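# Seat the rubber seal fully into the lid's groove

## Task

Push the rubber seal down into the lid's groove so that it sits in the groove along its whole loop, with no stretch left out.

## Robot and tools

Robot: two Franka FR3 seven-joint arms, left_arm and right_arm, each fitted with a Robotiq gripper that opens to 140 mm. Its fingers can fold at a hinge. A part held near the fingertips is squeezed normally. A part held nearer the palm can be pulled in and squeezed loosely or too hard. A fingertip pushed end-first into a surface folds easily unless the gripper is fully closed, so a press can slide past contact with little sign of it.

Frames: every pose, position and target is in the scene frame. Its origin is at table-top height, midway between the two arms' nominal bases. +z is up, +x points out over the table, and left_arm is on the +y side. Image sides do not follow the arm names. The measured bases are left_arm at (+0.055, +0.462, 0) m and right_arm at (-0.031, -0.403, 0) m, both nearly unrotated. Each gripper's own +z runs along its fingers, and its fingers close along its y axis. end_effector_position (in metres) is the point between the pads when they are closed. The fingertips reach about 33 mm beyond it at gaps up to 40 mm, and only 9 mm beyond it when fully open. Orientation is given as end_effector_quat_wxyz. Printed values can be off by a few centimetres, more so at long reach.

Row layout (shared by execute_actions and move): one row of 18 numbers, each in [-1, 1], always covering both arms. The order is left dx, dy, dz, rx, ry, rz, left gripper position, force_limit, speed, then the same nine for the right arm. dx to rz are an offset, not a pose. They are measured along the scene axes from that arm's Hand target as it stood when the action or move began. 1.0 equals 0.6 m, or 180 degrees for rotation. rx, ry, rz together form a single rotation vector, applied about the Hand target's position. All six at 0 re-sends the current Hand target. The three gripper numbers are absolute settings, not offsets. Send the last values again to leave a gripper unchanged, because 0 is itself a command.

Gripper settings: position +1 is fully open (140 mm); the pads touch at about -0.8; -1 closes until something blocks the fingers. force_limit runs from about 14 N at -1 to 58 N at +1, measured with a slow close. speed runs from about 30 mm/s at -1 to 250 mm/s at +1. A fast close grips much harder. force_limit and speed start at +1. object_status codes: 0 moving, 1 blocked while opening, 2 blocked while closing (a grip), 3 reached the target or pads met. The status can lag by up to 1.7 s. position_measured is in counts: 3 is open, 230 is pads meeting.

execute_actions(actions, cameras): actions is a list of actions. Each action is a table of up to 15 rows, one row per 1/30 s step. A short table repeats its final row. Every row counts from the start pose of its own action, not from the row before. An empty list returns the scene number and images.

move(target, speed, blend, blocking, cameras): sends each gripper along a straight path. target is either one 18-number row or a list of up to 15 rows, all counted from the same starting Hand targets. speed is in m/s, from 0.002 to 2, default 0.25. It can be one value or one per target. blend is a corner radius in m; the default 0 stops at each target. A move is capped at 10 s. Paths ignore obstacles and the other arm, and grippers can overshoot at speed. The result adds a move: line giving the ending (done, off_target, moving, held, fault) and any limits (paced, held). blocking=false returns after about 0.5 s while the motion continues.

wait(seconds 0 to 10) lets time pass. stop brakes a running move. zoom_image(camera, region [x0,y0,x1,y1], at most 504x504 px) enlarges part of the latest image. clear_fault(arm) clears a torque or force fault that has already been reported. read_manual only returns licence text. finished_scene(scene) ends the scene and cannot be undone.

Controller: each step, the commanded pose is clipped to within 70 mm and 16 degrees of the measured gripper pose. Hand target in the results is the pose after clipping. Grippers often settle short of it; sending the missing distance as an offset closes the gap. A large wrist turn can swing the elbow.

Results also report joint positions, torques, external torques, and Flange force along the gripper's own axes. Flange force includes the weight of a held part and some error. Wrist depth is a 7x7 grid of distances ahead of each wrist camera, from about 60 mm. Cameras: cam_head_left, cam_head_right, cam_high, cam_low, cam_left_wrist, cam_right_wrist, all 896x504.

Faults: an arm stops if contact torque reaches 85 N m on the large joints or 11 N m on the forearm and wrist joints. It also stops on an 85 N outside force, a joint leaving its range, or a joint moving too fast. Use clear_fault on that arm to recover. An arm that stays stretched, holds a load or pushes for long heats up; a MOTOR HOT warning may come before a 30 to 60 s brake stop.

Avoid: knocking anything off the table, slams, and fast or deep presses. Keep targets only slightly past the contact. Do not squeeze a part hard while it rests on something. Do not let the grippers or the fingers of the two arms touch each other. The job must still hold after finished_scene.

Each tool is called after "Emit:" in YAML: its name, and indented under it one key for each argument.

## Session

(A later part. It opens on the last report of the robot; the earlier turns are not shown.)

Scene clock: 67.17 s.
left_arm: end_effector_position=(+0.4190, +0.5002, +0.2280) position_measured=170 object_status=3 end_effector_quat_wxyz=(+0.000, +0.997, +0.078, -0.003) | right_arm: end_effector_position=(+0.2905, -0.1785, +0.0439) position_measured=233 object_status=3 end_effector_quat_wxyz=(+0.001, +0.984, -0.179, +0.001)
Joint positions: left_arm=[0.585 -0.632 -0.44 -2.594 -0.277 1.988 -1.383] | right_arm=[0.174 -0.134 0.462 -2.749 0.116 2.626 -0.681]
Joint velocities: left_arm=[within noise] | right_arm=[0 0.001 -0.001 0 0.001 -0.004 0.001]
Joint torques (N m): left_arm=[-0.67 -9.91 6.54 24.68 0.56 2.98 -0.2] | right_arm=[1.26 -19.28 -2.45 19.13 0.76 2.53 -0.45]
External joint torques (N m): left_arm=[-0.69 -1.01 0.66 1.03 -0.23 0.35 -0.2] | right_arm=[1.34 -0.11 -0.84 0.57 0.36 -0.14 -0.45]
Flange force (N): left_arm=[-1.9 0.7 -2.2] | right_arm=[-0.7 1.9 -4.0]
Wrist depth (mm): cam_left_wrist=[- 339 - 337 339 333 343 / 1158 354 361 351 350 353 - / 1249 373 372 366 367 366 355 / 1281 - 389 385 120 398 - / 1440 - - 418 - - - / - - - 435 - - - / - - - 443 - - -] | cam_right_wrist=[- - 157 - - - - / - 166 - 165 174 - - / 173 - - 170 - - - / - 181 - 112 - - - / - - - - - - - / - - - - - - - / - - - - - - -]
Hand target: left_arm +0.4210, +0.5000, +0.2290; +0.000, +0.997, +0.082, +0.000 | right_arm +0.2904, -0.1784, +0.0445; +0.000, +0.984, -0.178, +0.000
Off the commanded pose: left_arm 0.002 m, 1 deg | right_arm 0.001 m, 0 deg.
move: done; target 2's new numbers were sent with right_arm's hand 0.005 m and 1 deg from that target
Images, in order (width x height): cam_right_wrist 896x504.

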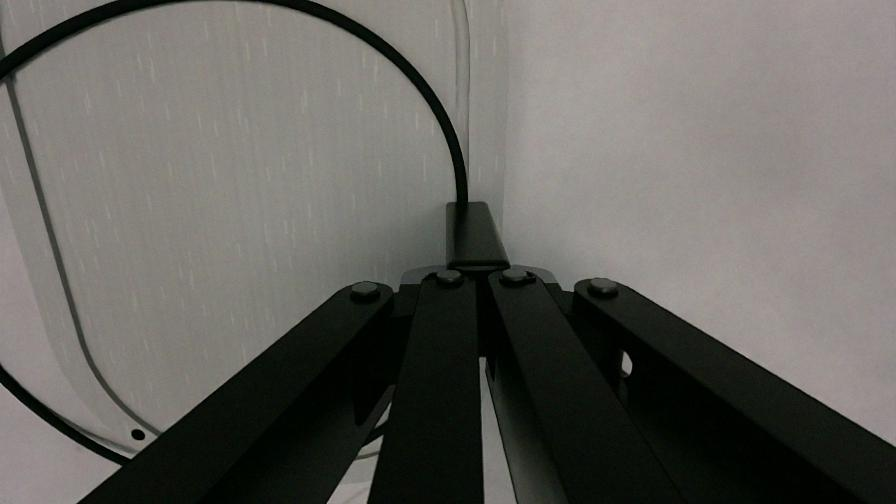

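Emit:
move:
  target:
    - [0,0,0,0,0,0,-0.324,-0.3,-0.2,0,0,0.1425,0,0,0,-1,-1,-0.1]
    - [0,0,0,0,0,0,-0.324,-0.3,-0.2,0.0803,0.3590,0.1425,0,0,0,-0.6,-1,0]
  speed: [0.2,0.25]
  blend: [0.03,0]
  cameras: ["cam_right_wrist","cam_high"]

Emit:
zoom_image:
  camera: "cam_high"
  region: [370, 100, 570, 260]

Scene clock: 72.90 s.
left_arm: end_effector_position=(+0.4190, +0.5002, +0.2280) position_measured=170 object_status=3 end_effector_quat_wxyz=(+0.000, +0.997, +0.078, -0.003) | right_arm: end_effector_position=(+0.3382, +0.0381, +0.1310) position_measured=205 object_status=3 end_effector_quat_wxyz=(-0.002, +0.984, -0.175, +0.000)
Joint positions: left_arm=[0.585 -0.632 -0.44 -2.594 -0.277 1.988 -1.383] | right_arm=[0.346 0.209 0.548 -2.078 -0.137 2.255 -0.25]
Joint torques (N m): left_arm=[-0.65 -9.95 6.5 24.71 0.56 2.97 -0.18] | right_arm=[1.36 -30.81 2.57 23.7 0.02 2.36 0.21]
External joint torques (N m): left_arm=[-0.65 -1 0.64 1.06 -0.22 0.34 -0.18] | right_arm=[1.34 1.84 -1.13 0.68 -0.58 -0.28 0.21]
Flange force (N): left_arm=[-1.8 0.6 -2.3] | right_arm=[2.5 -11.4 3.5]
Wrist depth (mm): cam_left_wrist=[1123 340 338 336 328 336 332 / 1219 352 353 353 353 350 351 / 381 374 371 - 368 - 360 / - 396 - 384 120 377 384 / 1385 - - - - - - / - - - - - - - / - - - 458 - - -] | cam_right_wrist=[- - - 244 237 231 - / - - - - - - - / - - - - - - - / 292 - - - 116 - 278 / - - - - 94 82 300 / - - - - - - - / - - - - - - -]
Hand target: left_arm +0.4210, +0.5000, +0.2290; +0.000, +0.997, +0.082, +0.000 | right_arm +0.3386, +0.0370, +0.1300; +0.000, +0.984, -0.178, +0.000
Off the commanded pose: left_arm 0.002 m, 1 deg | right_arm 0.001 m, 0 deg.
move: done
Images, in order (width x height): cam_high 896x504, cam_right_wrist 896x504.

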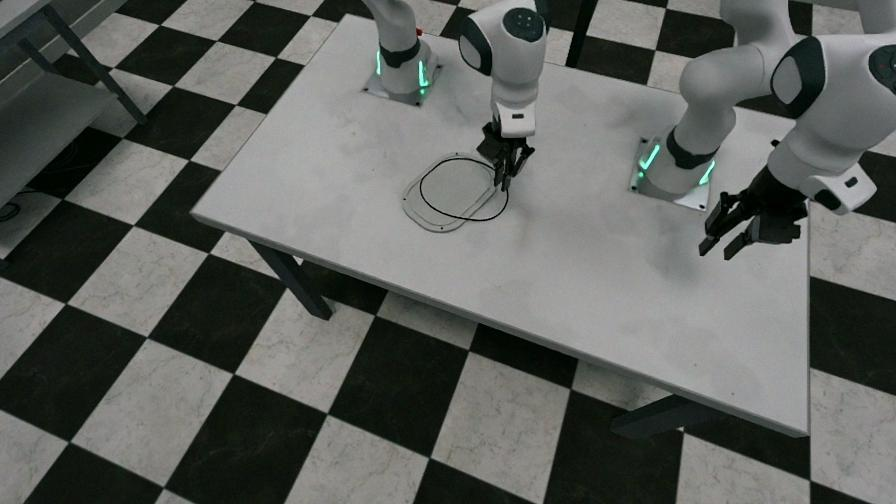

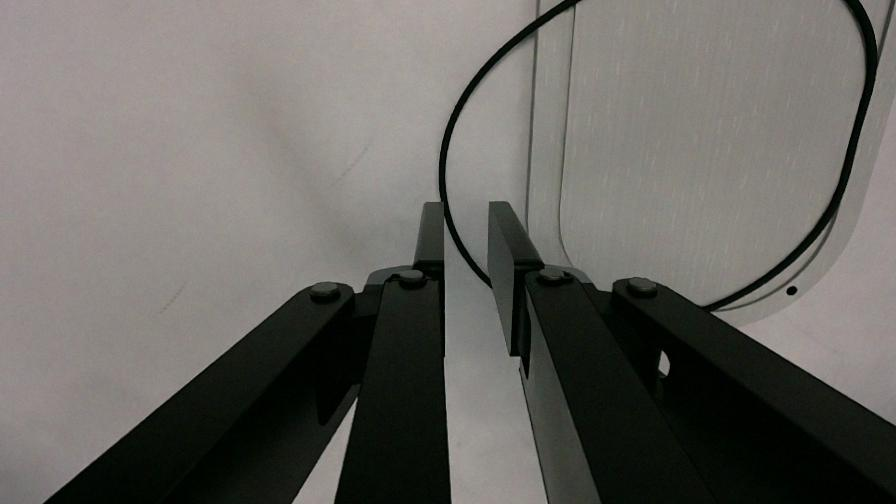

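Scaled by 2.520 from the camera's 896x504 image, which has a finer 1280x720 frame.

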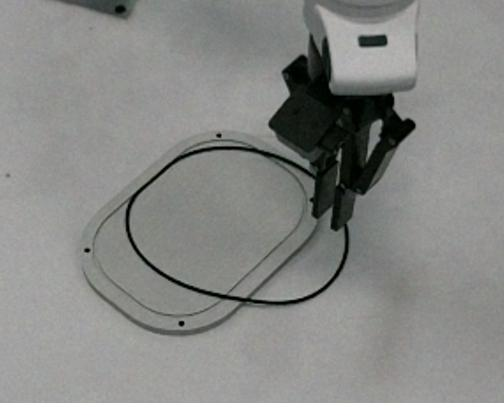

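Emit:
move:
  target:
    - [0,0,0,0,0,0,-0.324,-0.3,-0.2,-0.0070,0.0215,-0.1417,0,0,0,-0.6,-1,0]
    - [0,0,0,0,0,0,-0.324,-0.3,-0.2,-0.0070,0.0215,-0.1673,0,0,0,-0.6,-1,0]
    - [0,0,0,0,0,0,-0.324,-0.3,-0.2,-0.0070,0.0215,-0.1673,0,0,0,-1,-1,-1]
  speed: [0.15,0.06,0.05]
  blend: [0.005,0,0]
  cameras: ["cam_right_wrist"]

Emit:
zoom_image:
  camera: "cam_right_wrist"
  region: [400, 60, 600, 280]

Scene clock: 95.40 s.
left_arm: end_effector_position=(+0.4190, +0.5002, +0.2280) position_measured=170 object_status=3 end_effector_quat_wxyz=(+0.000, +0.997, +0.078, -0.003) | right_arm: end_effector_position=(+0.3338, +0.0503, +0.0301) position_measured=231 object_status=0 end_effector_quat_wxyz=(+0.000, +0.985, -0.175, -0.001)
Joint positions: left_arm=[0.585 -0.632 -0.44 -2.594 -0.277 1.988 -1.383] | right_arm=[0.443 0.411 0.458 -2.095 -0.278 2.447 -0.138]
Joint torques (N m): left_arm=[-0.67 -9.97 6.55 24.7 0.56 2.99 -0.16] | right_arm=[1.3 -35.99 4.51 20.23 0.35 2.72 0.22]
External joint torques (N m): left_arm=[-0.68 -1.11 0.68 1.12 -0.22 0.36 -0.16] | right_arm=[1.28 1.71 -1.64 -0.03 -0.13 0.11 0.22]
Flange force (N): left_arm=[-2.1 0.6 -2.4] | right_arm=[0.3 -6.5 6.4]
Wrist depth (mm): cam_left_wrist=[340 339 - - 337 334 331 / - 350 356 353 - 351 352 / 1300 379 369 370 372 - 372 / 1307 - - 387 120 383 - / 1393 - - 406 - - 399 / - - - - - - - / - - - 449 - - -] | cam_right_wrist=[- - - - - 143 142 / - 162 - - 157 150 151 / - - - 169 158 160 157 / - - - 112 165 168 165 / - - - - - 172 - / - - - - - - - / - - - - - - -]
Hand target: left_arm +0.4210, +0.5000, +0.2290; +0.000, +0.997, +0.082, +0.000 | right_arm +0.3344, +0.0499, +0.0296; +0.000, +0.984, -0.178, +0.000
Off the commanded pose: left_arm 0.002 m, 1 deg | right_arm 0.001 m, 0 deg.
move: done
Images, in order (width x height): cam_right_wrist 896x504.

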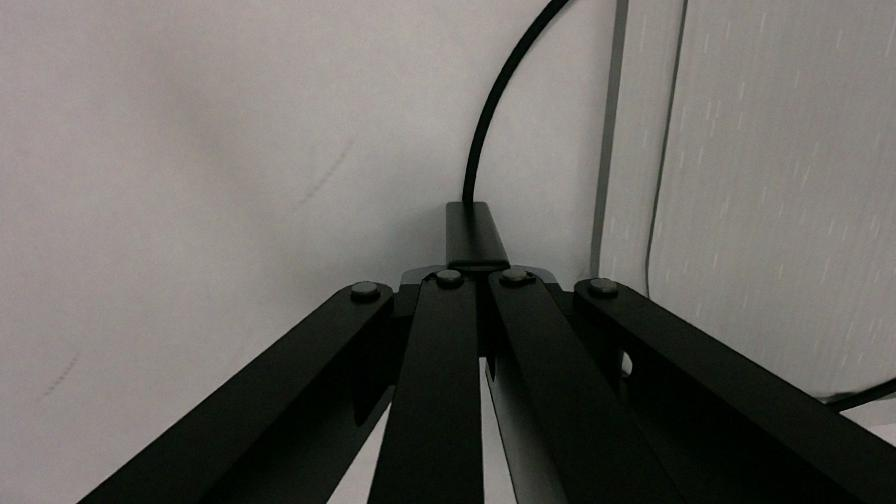

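Scaled by 2.291 from the camera's 896x504 image, which has a finer 1280x720 frame.

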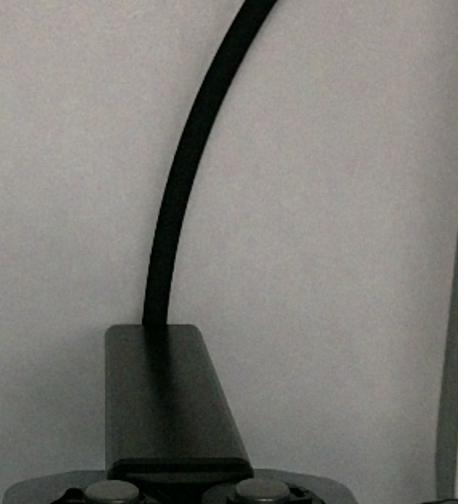

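Emit:
move:
  target:
    - [0,0,0,0,0,0,-0.324,-0.3,-0.2,0,0,0.0015,0,0,0,-0.6,-1,0]
    - [0,0,0,0,0,0,-0.324,-0.3,-0.2,0,0,-0.0028,0,0,0,-0.6,-1,0]
    - [0,0,0,0,0,0,-0.324,-0.3,-0.2,0,0,-0.0028,0,0,0,-1,-1,-1]
  speed: [0.05,0.02,0.05]
  cameras: ["cam_right_wrist"]

Emit:
zoom_image:
  camera: "cam_right_wrist"
  region: [400, 60, 600, 280]

Scene clock: 98.37 s.
left_arm: end_effector_position=(+0.4190, +0.5002, +0.2280) position_measured=170 object_status=3 end_effector_quat_wxyz=(+0.000, +0.997, +0.078, -0.003) | right_arm: end_effector_position=(+0.3342, +0.0502, +0.0291) position_measured=226 object_status=0 end_effector_quat_wxyz=(+0.000, +0.985, -0.175, +0.000)
Joint positions: left_arm=[0.585 -0.632 -0.44 -2.594 -0.277 1.988 -1.383] | right_arm=[0.447 0.412 0.453 -2.095 -0.278 2.449 -0.137]
Joint torques (N m): left_arm=[-0.69 -9.92 6.56 24.73 0.55 2.98 -0.19] | right_arm=[1.6 -35.83 4.68 20.08 0.37 2.8 0.16]
External joint torques (N m): left_arm=[-0.72 -1.09 0.69 1.13 -0.23 0.35 -0.19] | right_arm=[1.63 1.97 -1.39 -0.19 -0.11 0.19 0.16]
Flange force (N): left_arm=[-2.0 0.7 -2.5] | right_arm=[-0.1 -6.7 7.0]
Wrist depth (mm): cam_left_wrist=[- 336 339 337 336 - 331 / - - 364 345 350 344 351 / - - 377 - 362 370 363 / 1307 - - 379 120 381 387 / 1377 - - - - - 407 / - - - - - - - / - - - 455 - - -] | cam_right_wrist=[- - - - - - 143 / - - 163 - - 152 149 / - - - - 160 - 153 / - - 182 116 164 165 - / - - 91 - - - - / - - - - - - - / - - - - - - -]
Hand target: left_arm +0.4210, +0.5000, +0.2290; +0.000, +0.997, +0.082, +0.000 | right_arm +0.3344, +0.0499, +0.0280; +0.000, +0.984, -0.178, +0.000
Off the commanded pose: left_arm 0.002 m, 1 deg | right_arm 0.001 m, 0 deg.
move: done
Images, in order (width x height): cam_right_wrist 896x504.

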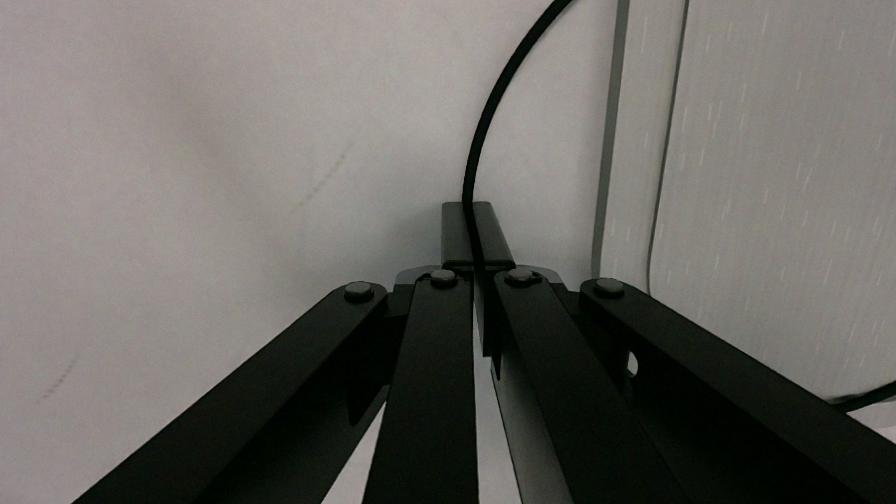

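Scaled by 2.291 from the camera's 896x504 image, which has a finer 1280x720 frame.

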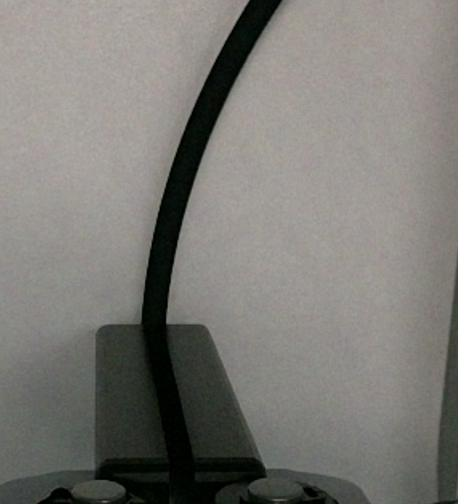

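Emit:
move:
  target:
    - [0,0,0,0,0,0,-0.324,-0.3,-0.2,0,0,0.0367,0,0,0,-1,-1,-1]
    - [0,0,0,0,0,0,-0.324,-0.3,-0.2,0.0270,-0.1108,0.0367,0,0,0,-1,-1,-1]
  speed: [0.1,0.1]
  blend: [0.005,0]
  cameras: ["cam_right_wrist","cam_high"]

Emit:
zoom_image:
  camera: "cam_high"
  region: [370, 100, 570, 260]

Scene clock: 101.33 s.
left_arm: end_effector_position=(+0.4190, +0.5002, +0.2280) position_measured=170 object_status=3 end_effector_quat_wxyz=(+0.000, +0.997, +0.078, -0.003) | right_arm: end_effector_position=(+0.3510, -0.0171, +0.0498) position_measured=226 object_status=2 end_effector_quat_wxyz=(+0.002, +0.984, -0.181, +0.001)
Joint positions: left_arm=[0.585 -0.632 -0.44 -2.594 -0.277 1.988 -1.383] | right_arm=[0.29 0.272 0.502 -2.238 -0.212 2.464 -0.266]
Joint velocities: left_arm=[within noise] | right_arm=[0 -0.001 0 0.001 0.001 0 -0.006]
Joint torques (N m): left_arm=[-0.68 -9.93 6.54 24.74 0.55 2.98 -0.16] | right_arm=[0.54 -31.98 3.95 19.92 0.46 2.81 -0.44]
External joint torques (N m): left_arm=[-0.73 -1.06 0.65 1.12 -0.23 0.34 -0.16] | right_arm=[0.5 0.77 -0.37 -0.37 -0.01 0.21 -0.44]
Flange force (N): left_arm=[-2.0 0.7 -2.4] | right_arm=[0.6 -0.5 2.3]
Wrist depth (mm): cam_left_wrist=[340 342 337 334 337 332 333 / - 351 355 355 342 352 347 / - 356 373 377 364 367 362 / - - 388 146 120 386 378 / - - - 423 - - - / - - - - - - - / - - - 446 - - -] | cam_right_wrist=[- - - 160 - 162 163 / - - - 170 - - - / - - - 177 - 180 - / - 208 - 115 - 188 - / - - - - - - - / - - - - - - - / - - - - - - -]
Hand target: left_arm +0.4210, +0.5000, +0.2290; +0.000, +0.997, +0.082, +0.000 | right_arm +0.3506, -0.0166, +0.0500; +0.000, +0.984, -0.178, +0.000
Off the commanded pose: left_arm 0.002 m, 1 deg | right_arm 0.001 m, 0 deg.
move: done
Images, in order (width x height): cam_high 896x504, cam_right_wrist 896x504.

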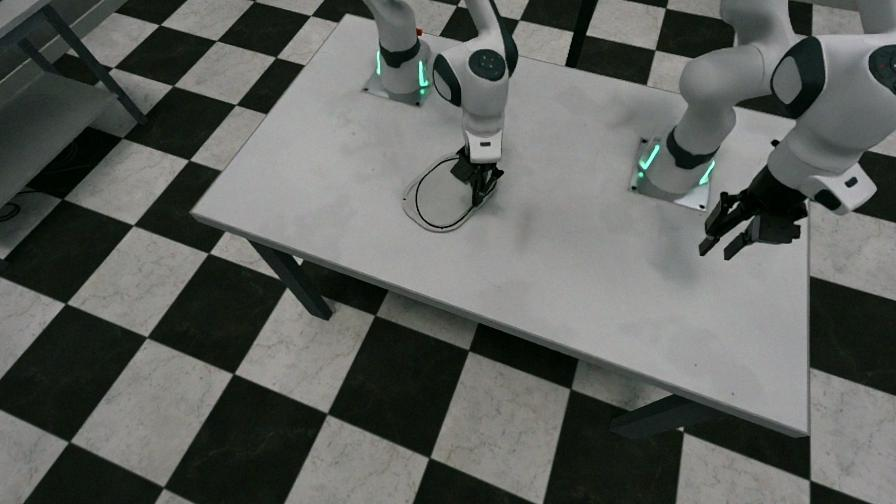

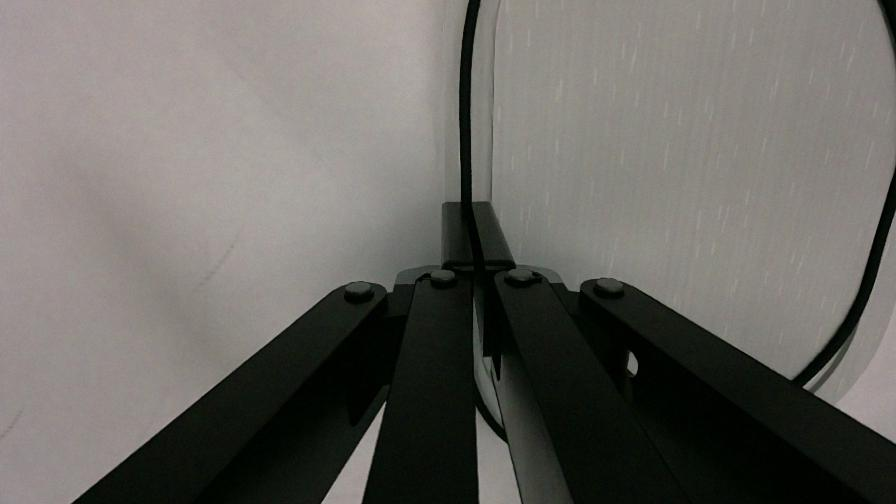

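Scaled by 2.520 from the camera's 896x504 image, which has a finer 1280x720 frame.

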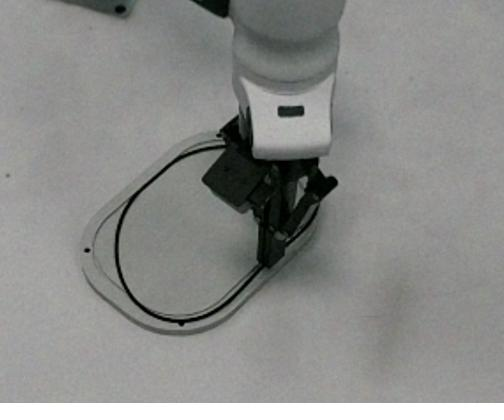

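Emit:
zoom_image:
  camera: "cam_right_wrist"
  region: [400, 0, 600, 220]

Scaled by 2.291 from the camera's 896x504 image, which has a finer 1280x720 frame.

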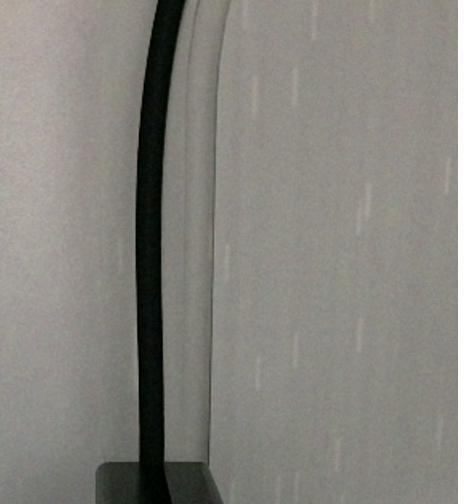

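Emit:
move:
  target:
    - [0,0,0,0,0,0,-0.324,-0.3,-0.2,0.0050,-0.0152,-0.0158,0,0,0,-1,-1,-1]
    - [0,0,0,0,0,0,-0.324,-0.3,-0.2,0.0050,-0.0152,-0.0158,0,0,0,-0.6,-1,0]
    - [0,0,0,0,0,0,-0.324,-0.3,-0.2,0.0050,-0.0152,0.0667,0,0,0,-0.6,-1,0]
    - [0,0,0,0,0,0,-0.324,-0.3,-0.2,-0.1003,-0.2697,0.0333,0,0,0,-1,-1,-0.1]
  speed: [0.08,0.05,0.15,0.25]
  blend: [0,0,0.02,0]
  cameras: ["cam_right_wrist","cam_high"]

Emit:
zoom_image:
  camera: "cam_high"
  region: [390, 140, 510, 240]

Scene clock: 112.73 s.
left_arm: end_effector_position=(+0.4190, +0.5002, +0.2280) position_measured=170 object_status=3 end_effector_quat_wxyz=(+0.000, +0.997, +0.078, -0.003) | right_arm: end_effector_position=(+0.2904, -0.1787, +0.0699) position_measured=233 object_status=3 end_effector_quat_wxyz=(+0.002, +0.984, -0.179, +0.000)
Joint positions: left_arm=[0.585 -0.632 -0.44 -2.594 -0.277 1.988 -1.383] | right_arm=[0.246 -0.209 0.389 -2.735 0.133 2.534 -0.694]
Joint torques (N m): left_arm=[-0.67 -9.93 6.56 24.72 0.57 2.98 -0.2] | right_arm=[1.36 -18.4 -2.99 19.41 0.75 2.88 -0.5]
External joint torques (N m): left_arm=[-0.67 -1.11 0.73 1.15 -0.22 0.35 -0.2] | right_arm=[1.32 0.12 -0.98 -0.41 0.3 0.24 -0.5]
Flange force (N): left_arm=[-2.0 0.6 -2.6] | right_arm=[-1.4 3.5 -0.5]
Wrist depth (mm): cam_left_wrist=[340 338 337 331 338 334 333 / - 355 351 356 355 351 347 / 385 374 370 364 367 - - / 1300 393 - 385 120 386 390 / - - - 413 - - - / - - - 446 - - - / - - - 449 - - -] | cam_right_wrist=[- - - 182 - - - / - - - - - - - / - - - 198 - - - / 211 - - 113 - - - / - - - - - - - / - - - - - - 250 / - - - - - - -]
Hand target: left_arm +0.4210, +0.5000, +0.2290; +0.000, +0.997, +0.082, +0.000 | right_arm +0.2904, -0.1784, +0.0700; +0.000, +0.984, -0.178, +0.000
Off the commanded pose: left_arm 0.002 m, 1 deg | right_arm 0.000 m, 0 deg.
move: done
Images, in order (width x height): cam_high 896x504, cam_right_wrist 896x504.

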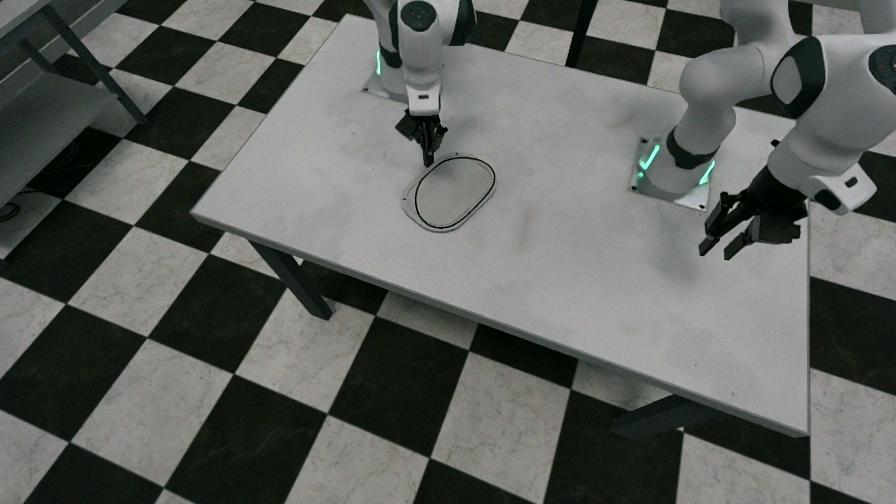

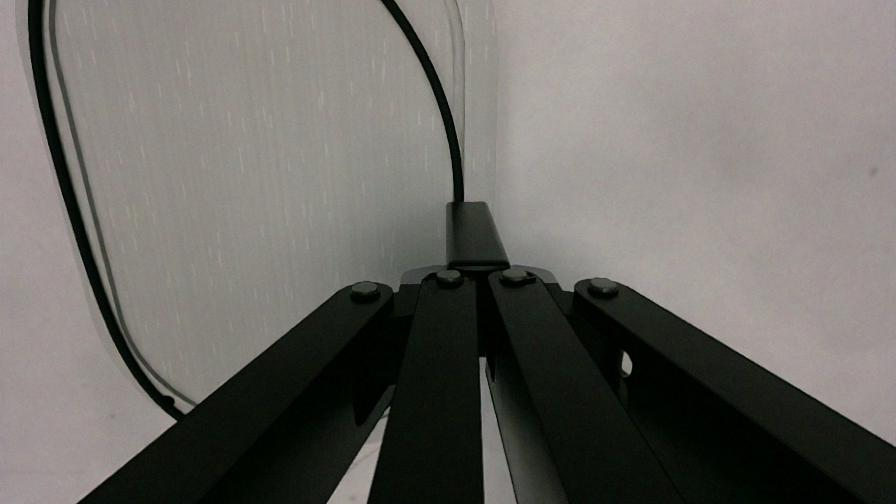

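Scaled by 4.200 from the camera's 896x504 image, which has a finer 1280x720 frame.

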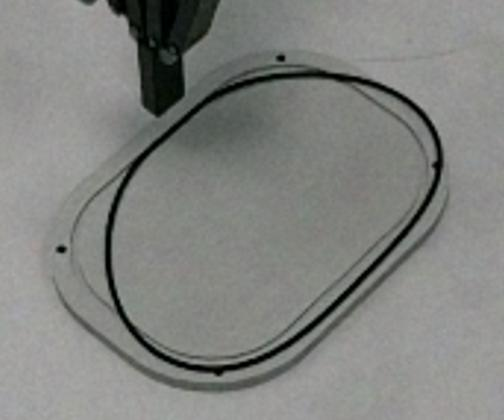

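Emit:
move:
  target:
    - [0,0,0,0,0,0,-0.324,-0.3,-0.2,0.0012,0.0032,-0.0425,0,0,0,-1,-1,-0.1]
    - [0,0,0,0,0,0,-0.324,-0.3,-0.2,-0.0018,0.0010,-0.0610,0,0,0,-1,-1,-0.1]
    - [0,0,0,0,0,0,-0.324,-0.3,-0.2,0.0012,0.0032,-0.0425,0,0,0,-1,-1,-0.1]
    - [0,0,0,0,0,0,-0.324,-0.3,-0.2,0.0168,-0.0027,-0.0425,0,0,0,-1,-1,-0.1]
  speed: [0.1,0.05,0.1,0.1]
  blend: [0.003,0,0.003,0]
  cameras: ["cam_right_wrist"]

Emit:
zoom_image:
  camera: "cam_right_wrist"
  region: [400, 60, 600, 280]

Scene clock: 118.30 s.
left_arm: end_effector_position=(+0.4190, +0.5002, +0.2280) position_measured=170 object_status=3 end_effector_quat_wxyz=(+0.000, +0.997, +0.078, -0.003) | right_arm: end_effector_position=(+0.3005, -0.1785, +0.0451) position_measured=233 object_status=3 end_effector_quat_wxyz=(-0.001, +0.983, -0.181, +0.001)
Joint positions: left_arm=[0.585 -0.632 -0.44 -2.594 -0.277 1.988 -1.383] | right_arm=[0.22 -0.112 0.393 -2.726 0.088 2.624 -0.672]
Joint velocities: left_arm=[within noise] | right_arm=[0 -0.001 0.001 0 0 -0.006 -0.002]
Joint torques (N m): left_arm=[-0.68 -9.94 6.55 24.7 0.56 2.98 -0.15] | right_arm=[0.56 -19.34 -1.93 19.49 -0.14 2.43 -0.41]
External joint torques (N m): left_arm=[-0.62 -1.04 0.76 1.05 -0.22 0.34 -0.16] | right_arm=[0.49 1.3 -0.86 0.8 -0.53 -0.25 -0.41]
Flange force (N): left_arm=[-2.1 0.4 -2.4] | right_arm=[5.1 -4.1 2.9]
Wrist depth (mm): cam_left_wrist=[343 332 334 334 331 333 337 / 1214 369 355 356 351 350 341 / 1281 360 375 372 374 364 365 / 1307 - 385 148 119 390 - / - - - - - - - / - - - 442 - - - / - - - 462 - - -] | cam_right_wrist=[160 159 161 158 - - - / 165 - - 164 - - - / - 175 - 169 - - - / - - 185 116 - - - / - - - - - 205 - / - - - - - - - / - - - - - - -]
Hand target: left_arm +0.4210, +0.5000, +0.2290; +0.000, +0.997, +0.082, +0.000 | right_arm +0.3005, -0.1800, +0.0445; +0.000, +0.984, -0.178, +0.000
Off the commanded pose: left_arm 0.002 m, 1 deg | right_arm 0.002 m, 0 deg.
move: done
Images, in order (width x height): cam_right_wrist 896x504.

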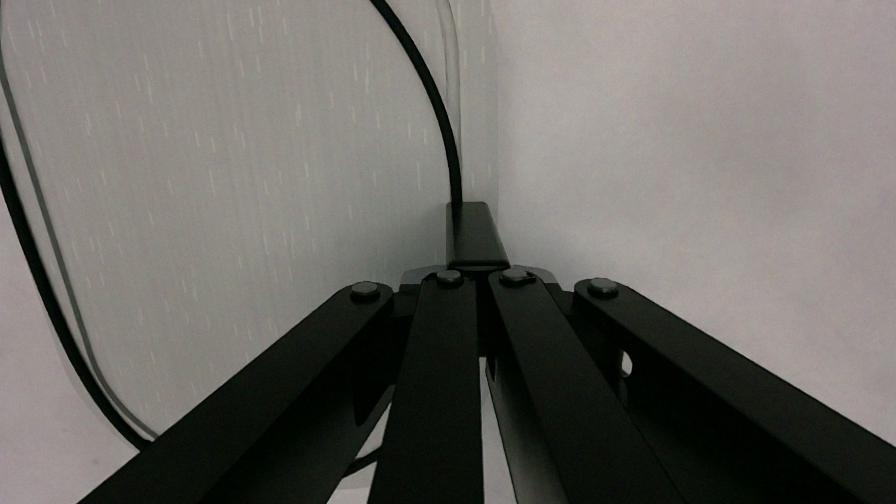

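Scaled by 2.291 from the camera's 896x504 image, which has a finer 1280x720 frame.

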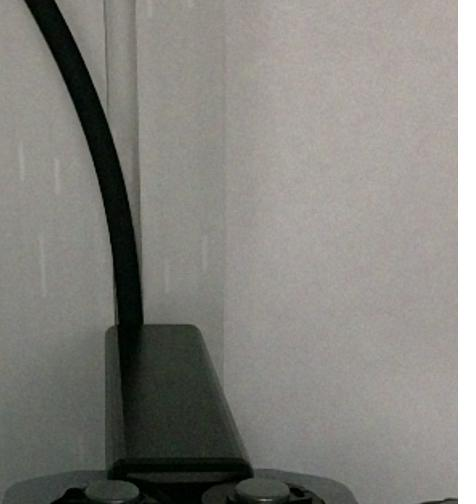

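Emit:
move:
  target:
    - [0,0,0,0,0,0,-0.324,-0.3,-0.2,0.0022,0.0070,0,0,0,0,-1,-1,-0.1]
    - [0,0,0,0,0,0,-0.324,-0.3,-0.2,-0.0008,0.0048,-0.0185,0,0,0,-1,-1,-0.1]
    - [0,0,0,0,0,0,-0.324,-0.3,-0.2,0.0022,0.0070,0,0,0,0,-1,-1,-0.1]
    - [0,0,0,0,0,0,-0.324,-0.3,-0.2,0.0178,0.0012,0,0,0,0,-1,-1,-0.1]
  speed: [0.05,0.05,0.1,0.1]
  blend: [0.001,0,0.003,0]
  cameras: ["cam_right_wrist"]

Emit:
zoom_image:
  camera: "cam_right_wrist"
  region: [400, 60, 600, 280]

Scene clock: 123.03 s.
left_arm: end_effector_position=(+0.4190, +0.5002, +0.2280) position_measured=170 object_status=3 end_effector_quat_wxyz=(+0.000, +0.997, +0.078, -0.003) | right_arm: end_effector_position=(+0.3112, -0.1778, +0.0451) position_measured=233 object_status=3 end_effector_quat_wxyz=(-0.001, +0.983, -0.182, +0.001)
Joint positions: left_arm=[0.585 -0.632 -0.44 -2.594 -0.277 1.988 -1.383] | right_arm=[0.209 -0.086 0.387 -2.697 0.066 2.62 -0.67]
Joint velocities: left_arm=[within noise] | right_arm=[0 0 0.001 0.001 -0.001 -0.004 -0.003]
Joint torques (N m): left_arm=[-0.66 -9.97 6.53 24.73 0.56 2.97 -0.14] | right_arm=[0.67 -20.25 -1.7 19.52 -0.15 2.47 -0.51]
External joint torques (N m): left_arm=[-0.7 -1.12 0.65 1.11 -0.23 0.34 -0.14] | right_arm=[0.75 1.22 -0.74 0.9 -0.55 -0.18 -0.51]
Flange force (N): left_arm=[-2.2 0.7 -2.5] | right_arm=[4.8 -4.1 2.8]
Wrist depth (mm): cam_left_wrist=[343 - 346 336 334 333 331 / 1169 - 355 353 351 349 343 / 1237 379 374 362 371 353 368 / 1307 401 388 388 120 390 386 / 1440 - - 406 - - - / - - - 446 - - - / - - - 447 - - -] | cam_right_wrist=[159 157 157 159 - - - / - 165 - 164 - - - / 173 - - 173 - - - / 186 - 185 118 - - - / - - - - - - - / - - - - - - - / - - - - - - -]
Hand target: left_arm +0.4210, +0.5000, +0.2290; +0.000, +0.997, +0.082, +0.000 | right_arm +0.3112, -0.1793, +0.0445; +0.000, +0.984, -0.178, +0.000
Off the commanded pose: left_arm 0.002 m, 1 deg | right_arm 0.002 m, 1 deg.
move: done
Images, in order (width x height): cam_right_wrist 896x504.

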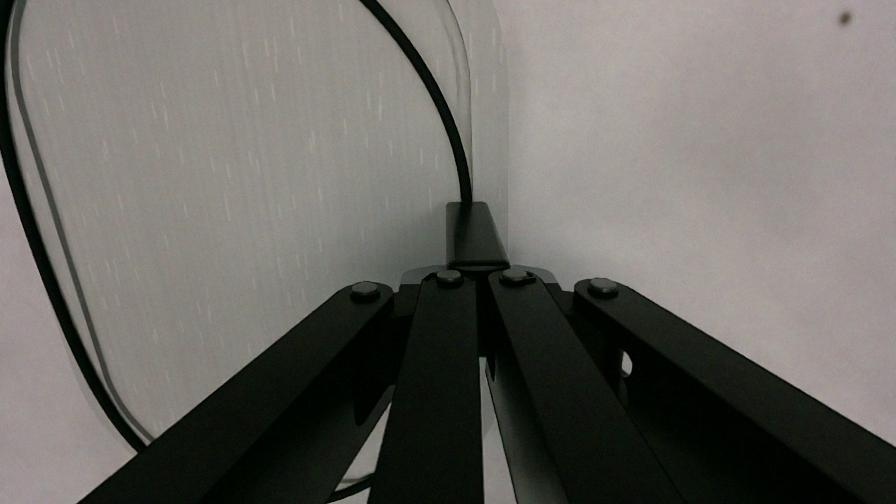

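Scaled by 2.291 from the camera's 896x504 image, which has a finer 1280x720 frame.

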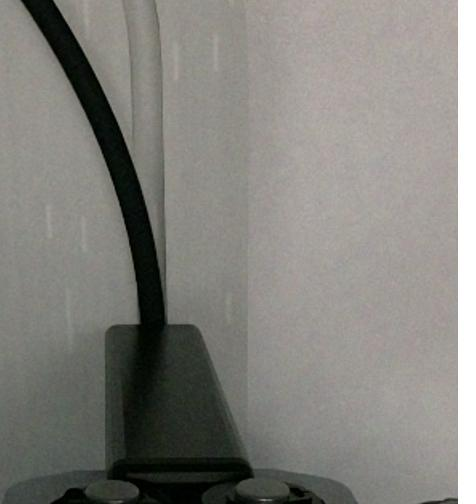

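Emit:
move:
  target:
    - [0,0,0,0,0,0,-0.324,-0.3,-0.2,-0.0030,-0.0022,-0.0185,0,0,0,-1,-1,-0.1]
    - [0,0,0,0,0,0,-0.324,-0.3,-0.2,0,0,0,0,0,0,-1,-1,-0.1]
    - [0,0,0,0,0,0,-0.324,-0.3,-0.2,0.0156,-0.0058,0,0,0,0,-1,-1,-0.1]
    - [0,0,0,0,0,0,-0.324,-0.3,-0.2,0.0126,-0.0080,-0.0185,0,0,0,-1,-1,-0.1]
    - [0,0,0,0,0,0,-0.324,-0.3,-0.2,0.0156,-0.0058,0,0,0,0,-1,-1,-0.1]
    - [0,0,0,0,0,0,-0.324,-0.3,-0.2,0.0312,-0.0116,0,0,0,0,-1,-1,-0.1]
  speed: [0.05,0.1,0.1,0.05,0.1,0.1]
  blend: [0,0.003,0.003,0,0.003,0]
  cameras: ["cam_right_wrist"]

Emit:
zoom_image:
  camera: "cam_right_wrist"
  region: [400, 60, 600, 280]

Scene clock: 127.70 s.
left_arm: end_effector_position=(+0.4190, +0.5002, +0.2280) position_measured=170 object_status=3 end_effector_quat_wxyz=(+0.000, +0.997, +0.078, -0.003) | right_arm: end_effector_position=(+0.3299, -0.1847, +0.0451) position_measured=233 object_status=3 end_effector_quat_wxyz=(-0.001, +0.983, -0.182, +0.001)
Joint positions: left_arm=[0.585 -0.632 -0.44 -2.594 -0.277 1.988 -1.383] | right_arm=[0.186 -0.052 0.367 -2.659 0.038 2.613 -0.687]
Joint velocities: left_arm=[within noise] | right_arm=[0 0.001 0.001 0 -0.002 -0.003 -0.005]
Joint torques (N m): left_arm=[-0.67 -9.9 6.56 24.71 0.57 2.99 -0.15] | right_arm=[0.71 -21.64 -1.39 19.54 -0.13 2.34 -0.43]
External joint torques (N m): left_arm=[-0.66 -1.04 0.74 1.14 -0.22 0.37 -0.15] | right_arm=[0.72 1.34 -0.86 0.66 -0.54 -0.34 -0.43]
Flange force (N): left_arm=[-1.8 0.5 -2.4] | right_arm=[4.8 -4.0 2.9]
Wrist depth (mm): cam_left_wrist=[340 343 - 339 339 333 332 / 1268 355 355 - 350 344 - / 381 369 370 - 362 362 364 / 1393 - - 146 131 387 386 / - - - 404 - - 405 / - - - - - - - / - - - 449 - - -] | cam_right_wrist=[160 161 - 159 - - - / 165 163 168 166 - - - / - - - 169 - - - / - 182 185 118 - - - / - - - - - - - / - - - - - - - / - - - - - - -]
Hand target: left_arm +0.4210, +0.5000, +0.2290; +0.000, +0.997, +0.082, +0.000 | right_arm +0.3299, -0.1862, +0.0445; +0.000, +0.984, -0.178, +0.000
Off the commanded pose: left_arm 0.002 m, 1 deg | right_arm 0.002 m, 1 deg.
move: done
Images, in order (width x height): cam_right_wrist 896x504.

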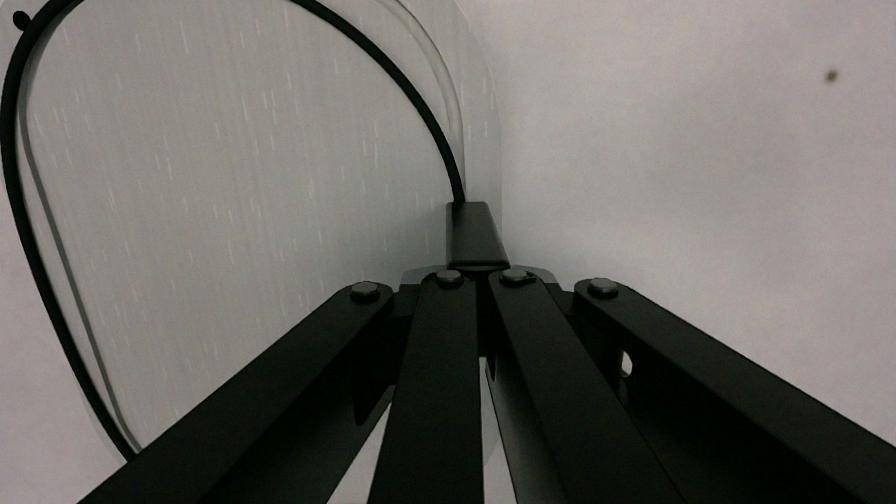

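Scaled by 2.291 from the camera's 896x504 image, which has a finer 1280x720 frame.

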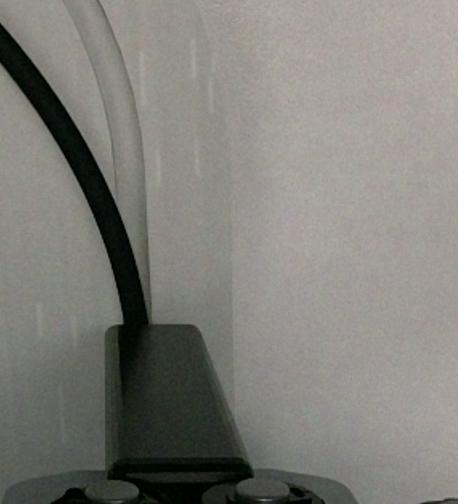

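Emit:
move:
  target:
    - [0,0,0,0,0,0,-0.324,-0.3,-0.2,0.0014,0.0037,0,0,0,0,-1,-1,-0.1]
    - [0,0,0,0,0,0,-0.324,-0.3,-0.2,-0.0016,0.0015,-0.0185,0,0,0,-1,-1,-0.1]
  speed: [0.05,0.05]
  blend: [0.001,0]

Scene clock: 131.03 s.
left_arm: end_effector_position=(+0.4190, +0.5002, +0.2280) position_measured=170 object_status=3 end_effector_quat_wxyz=(+0.000, +0.997, +0.078, -0.003) | right_arm: end_effector_position=(+0.3323, -0.1825, +0.0398) position_measured=233 object_status=3 end_effector_quat_wxyz=(-0.002, +0.985, -0.175, +0.004)
Joint positions: left_arm=[0.585 -0.632 -0.44 -2.594 -0.277 1.988 -1.383] | right_arm=[0.185 -0.031 0.367 -2.656 0.018 2.636 -0.685]
Joint velocities: left_arm=[within noise] | right_arm=[0 0.001 0 -0.001 -0.004 0.003 0.008]
Joint torques (N m): left_arm=[-0.67 -9.92 6.55 24.72 0.57 2.97 -0.17] | right_arm=[0.08 -15.66 -1.39 15.48 -0.34 3.53 0.19]
External joint torques (N m): left_arm=[-0.64 -1.07 0.76 1.1 -0.22 0.34 -0.17] | right_arm=[-0.01 7.65 -1.16 -3.04 -0.72 0.86 0.19]
Flange force (N): left_arm=[-2.0 0.5 -2.5] | right_arm=[8.1 -8.4 28.3]
Wrist depth (mm): cam_left_wrist=[- - 338 334 334 331 332 / 1098 349 - - - - 348 / 1268 373 369 - 361 - 367 / 1348 390 - 149 120 383 381 / 1370 - - - - - 417 / - - - - - - - / - - - 450 - - -] | cam_right_wrist=[- 155 152 155 - - - / - - - 161 - - - / - - - 168 - - - / - - 179 119 - - - / - 191 89 - - - - / - - - - - - - / - - - - - - -]
Hand target: left_arm +0.4210, +0.5000, +0.2290; +0.000, +0.997, +0.082, +0.000 | right_arm +0.3289, -0.1853, +0.0334; +0.000, +0.984, -0.178, +0.000
Off the commanded pose: left_arm 0.002 m, 1 deg | right_arm 0.008 m, 1 deg.
move: off_target (right_arm)

Emit:
move:
  target:
    - [0,0,0,0,0,0,-0.324,-0.3,-0.2,0.0030,0.0022,0.0185,0,0,0,-1,-1,-0.1]
    - [0,0,0,0,0,0,-0.324,-0.3,-0.2,0.0186,-0.0036,0.0185,0,0,0,-1,-1,-0.1]
  speed: [0.1,0.1]
  blend: [0.002,0]
  cameras: ["cam_right_wrist"]

Emit:
zoom_image:
  camera: "cam_right_wrist"
  region: [400, 60, 600, 280]

Scene clock: 133.70 s.
left_arm: end_effector_position=(+0.4190, +0.5002, +0.2280) position_measured=170 object_status=3 end_effector_quat_wxyz=(+0.000, +0.997, +0.078, -0.003) | right_arm: end_effector_position=(+0.3401, -0.1859, +0.0452) position_measured=233 object_status=3 end_effector_quat_wxyz=(-0.001, +0.983, -0.182, +0.001)
Joint positions: left_arm=[0.585 -0.632 -0.44 -2.594 -0.277 1.988 -1.383] | right_arm=[0.177 -0.03 0.358 -2.633 0.022 2.608 -0.691]
Joint velocities: left_arm=[within noise] | right_arm=[0.002 0 0.001 0 0 -0.003 -0.005]
Joint torques (N m): left_arm=[-0.64 -9.94 6.5 24.74 0.56 2.98 -0.16] | right_arm=[0.61 -22.51 -1.12 19.64 -0.11 2.42 -0.45]
External joint torques (N m): left_arm=[-0.6 -0.97 0.7 1.08 -0.22 0.35 -0.16] | right_arm=[0.61 1.3 -0.82 0.75 -0.52 -0.24 -0.44]
Flange force (N): left_arm=[-1.6 0.5 -2.3] | right_arm=[5.0 -4.1 3.1]
Wrist depth (mm): cam_left_wrist=[340 339 339 339 337 344 325 / 1191 355 353 356 351 346 349 / 1249 373 372 - 367 - 368 / 1320 406 388 389 131 383 - / 1424 - - - - - - / - - - 441 - - - / - - - 458 - - -] | cam_right_wrist=[157 - 158 161 169 - 170 / - 167 - 166 - - - / - - - 172 187 - - / - 182 - 115 - - - / - - - - - - 207 / - - - - - - - / - - - - - - -]
Hand target: left_arm +0.4210, +0.5000, +0.2290; +0.000, +0.997, +0.082, +0.000 | right_arm +0.3401, -0.1875, +0.0445; +0.000, +0.984, -0.178, +0.000
Off the commanded pose: left_arm 0.002 m, 1 deg | right_arm 0.002 m, 1 deg.
move: done
Images, in order (width x height): cam_right_wrist 896x504.

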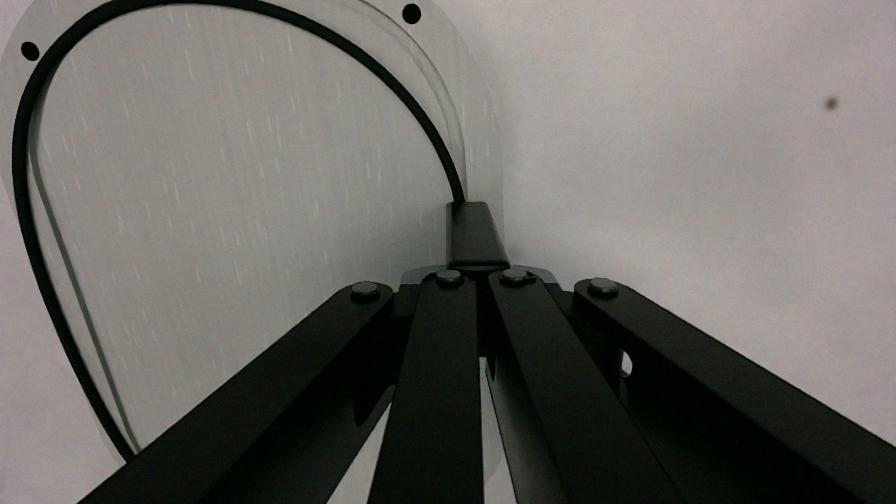

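Scaled by 2.291 from the camera's 896x504 image, which has a finer 1280x720 frame.

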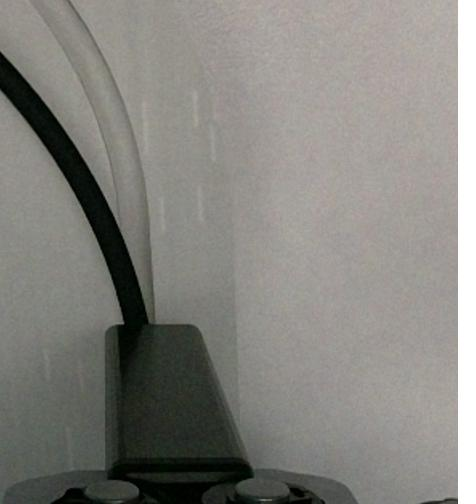

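Emit:
wait:
  seconds: 0
  cameras: ["cam_high"]

Emit:
zoom_image:
  camera: "cam_high"
  region: [390, 140, 510, 240]

Scene clock: 137.40 s.
left_arm: end_effector_position=(+0.4190, +0.5002, +0.2280) position_measured=170 object_status=3 end_effector_quat_wxyz=(+0.000, +0.997, +0.078, -0.003) | right_arm: end_effector_position=(+0.3400, -0.1859, +0.0451) position_measured=233 object_status=3 end_effector_quat_wxyz=(-0.001, +0.983, -0.181, +0.001)
Joint positions: left_arm=[0.585 -0.632 -0.44 -2.594 -0.277 1.988 -1.383] | right_arm=[0.177 -0.03 0.358 -2.633 0.022 2.608 -0.692]
Joint torques (N m): left_arm=[-0.68 -9.94 6.54 24.72 0.56 2.97 -0.18] | right_arm=[0.62 -22.49 -1.13 19.63 -0.12 2.41 -0.47]
External joint torques (N m): left_arm=[-0.73 -1.13 0.65 1.13 -0.22 0.35 -0.18] | right_arm=[0.64 1.37 -0.82 0.7 -0.53 -0.26 -0.47]
Flange force (N): left_arm=[-2.1 0.8 -2.5] | right_arm=[5.1 -4.1 3.2]
Wrist depth (mm): cam_left_wrist=[1108 340 342 334 334 338 322 / 365 356 354 354 350 348 346 / 1237 369 373 369 360 367 368 / 411 - - 386 119 384 - / 1465 - - 406 - - - / - - - - - - - / - - - 457 - - -] | cam_right_wrist=[- 159 - 159 - - - / - - - 164 - - - / - - - 172 - - - / - - - 118 - - - / - - - - - - - / - - - - - - - / - - - - - - -]
Hand target: left_arm +0.4210, +0.5000, +0.2290; +0.000, +0.997, +0.082, +0.000 | right_arm +0.3401, -0.1875, +0.0445; +0.000, +0.984, -0.178, +0.000
Tool commands: left_gripper/position=-0.324 left_gripper/force_limit=-0.3 left_gripper/speed=-0.2 right_gripper/position=-1.0 right_gripper/force_limit=-1.0 right_gripper/speed=-0.1
Off the commanded pose: left_arm 0.002 m, 1 deg | right_arm 0.002 m, 0 deg.
Images, in order (width x height): cam_high 896x504.

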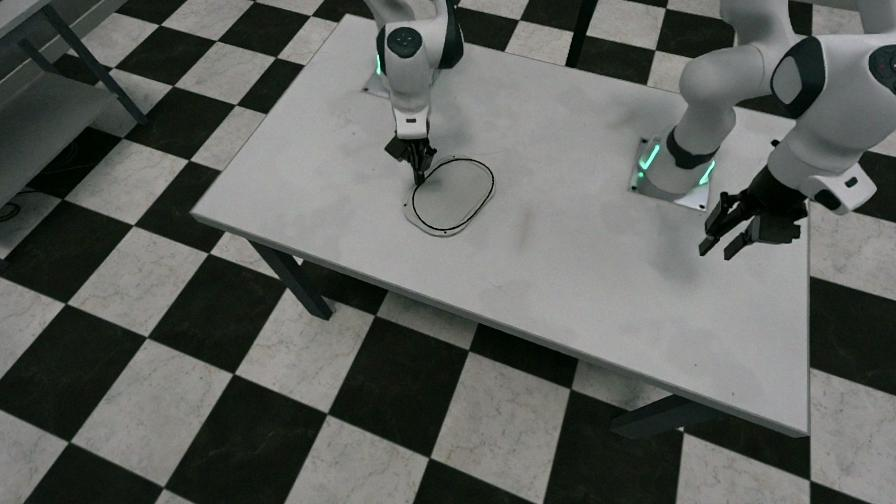

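Scaled by 4.200 from the camera's 896x504 image, which has a finer 1280x720 frame.

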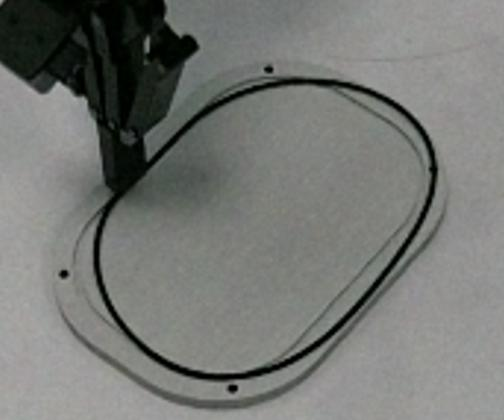

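Emit:
move:
  target:
    - [0,0,0,0,0,0,-0.324,-0.3,-0.2,0.0120,-0.0002,0,0,0,0.0222,-1,-1,-0.1]
    - [0,0,0,0,0,0,-0.324,-0.3,-0.2,0.0074,-0.0028,-0.0158,0,0,0.0222,-1,-1,-0.1]
  speed: [0.08,0.05]
  blend: [0,0]

Scene clock: 141.67 s.
left_arm: end_effector_position=(+0.4190, +0.5002, +0.2280) position_measured=170 object_status=3 end_effector_quat_wxyz=(+0.000, +0.997, +0.078, -0.003) | right_arm: end_effector_position=(+0.3471, -0.1876, +0.0399) position_measured=233 object_status=3 end_effector_quat_wxyz=(-0.001, +0.989, -0.147, +0.003)
Joint positions: left_arm=[0.585 -0.632 -0.44 -2.594 -0.277 1.988 -1.383] | right_arm=[0.17 -0.003 0.351 -2.62 -0.001 2.624 -0.755]
Joint velocities: left_arm=[within noise] | right_arm=[0 0 -0.001 0 -0.002 0.003 0.002]
Joint torques (N m): left_arm=[-0.65 -9.91 6.52 24.73 0.56 2.98 -0.18] | right_arm=[0.86 -18.55 -0.69 16.36 -0.23 3.45 -0.38]
External joint torques (N m): left_arm=[-0.65 -0.95 0.65 1.03 -0.22 0.34 -0.18] | right_arm=[0.72 5.97 -0.81 -2.29 -0.62 0.78 -0.38]
Flange force (N): left_arm=[-1.7 0.6 -2.2] | right_arm=[6.3 -5.3 20.9]
Wrist depth (mm): cam_left_wrist=[- 343 336 331 334 332 331 / 1153 359 369 - 351 360 347 / 379 - - - - 375 379 / 1294 - - 391 119 387 380 / 1440 - - 416 - - - / - - - 428 - - - / - - - 439 - - -] | cam_right_wrist=[151 154 151 - - - - / 161 161 - 160 172 - - / - 169 - 167 - - - / 179 - - 126 - - - / - - 94 - - - - / 197 - - - - - - / - - - - - - -]
Hand target: left_arm +0.4210, +0.5000, +0.2290; +0.000, +0.997, +0.082, +0.000 | right_arm +0.3445, -0.1892, +0.0350; +0.000, +0.990, -0.143, +0.000
Off the commanded pose: left_arm 0.002 m, 1 deg | right_arm 0.006 m, 1 deg.
move: off_target (right_arm)

Emit:
move:
  target:
    - [0,0,0,0,0,0,-0.324,-0.3,-0.2,0.0046,0.0026,0.0158,0,0,0,-1,-1,-0.1]
    - [0,0,0,0,0,0,-0.324,-0.3,-0.2,0.0174,-0.0011,0.0158,0,0,0,-1,-1,-0.1]
  speed: [0.1,0.1]
  blend: [0.002,0]
  cameras: ["cam_right_wrist"]

Emit:
zoom_image:
  camera: "cam_right_wrist"
  region: [400, 60, 600, 280]

Scene clock: 143.63 s.
left_arm: end_effector_position=(+0.4190, +0.5002, +0.2280) position_measured=170 object_status=3 end_effector_quat_wxyz=(+0.000, +0.997, +0.078, -0.003) | right_arm: end_effector_position=(+0.3550, -0.1882, +0.0452) position_measured=233 object_status=3 end_effector_quat_wxyz=(-0.001, +0.989, -0.147, +0.001)
Joint positions: left_arm=[0.585 -0.632 -0.44 -2.594 -0.277 1.988 -1.383] | right_arm=[0.164 0.001 0.346 -2.595 0 2.6 -0.767]
Joint velocities: left_arm=[within noise] | right_arm=[0 0 0.001 0.001 0 -0.003 -0.006]
Joint torques (N m): left_arm=[-0.67 -9.91 6.53 24.71 0.55 2.99 -0.14] | right_arm=[0.55 -23.68 -0.8 19.74 0.2 2.39 -0.41]
External joint torques (N m): left_arm=[-0.67 -1.08 0.7 1.15 -0.23 0.37 -0.14] | right_arm=[0.62 1.45 -0.74 0.69 -0.22 -0.29 -0.41]
Flange force (N): left_arm=[-1.9 0.6 -2.5] | right_arm=[5.1 -3.7 2.9]
Wrist depth (mm): cam_left_wrist=[342 336 338 - - - 331 / 365 - 348 354 356 - 344 / 1274 - 373 364 370 372 - / 1300 394 386 - 131 386 - / 1385 - - 412 - - 406 / - - - - - - - / - - - 438 - - -] | cam_right_wrist=[159 160 159 - 167 - - / - - 164 166 - - - / - 175 176 171 - - - / - - - 115 - - - / 195 - - - - - - / - - - - - - - / - - - - - - -]
Hand target: left_arm +0.4210, +0.5000, +0.2290; +0.000, +0.997, +0.082, +0.000 | right_arm +0.3550, -0.1898, +0.0445; +0.000, +0.990, -0.143, +0.000
Off the commanded pose: left_arm 0.002 m, 1 deg | right_arm 0.002 m, 0 deg.
move: done
Images, in order (width x height): cam_right_wrist 896x504.

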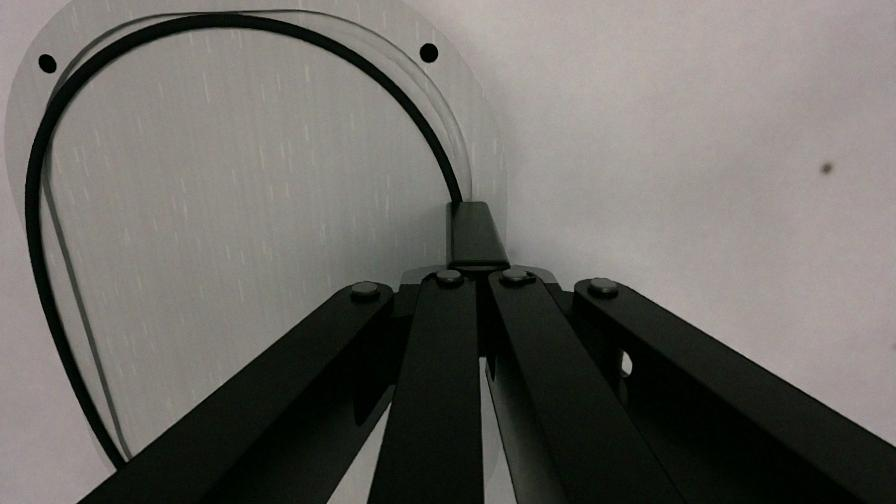

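Scaled by 2.291 from the camera's 896x504 image, which has a finer 1280x720 frame.

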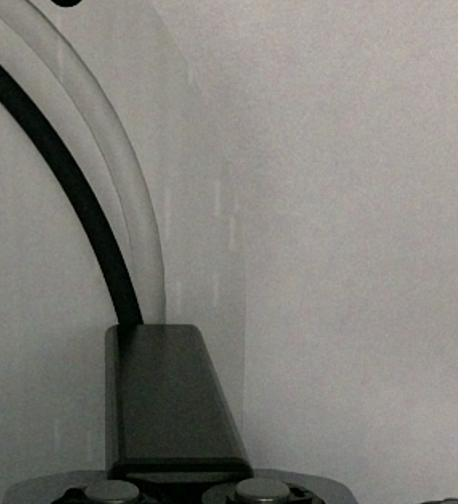

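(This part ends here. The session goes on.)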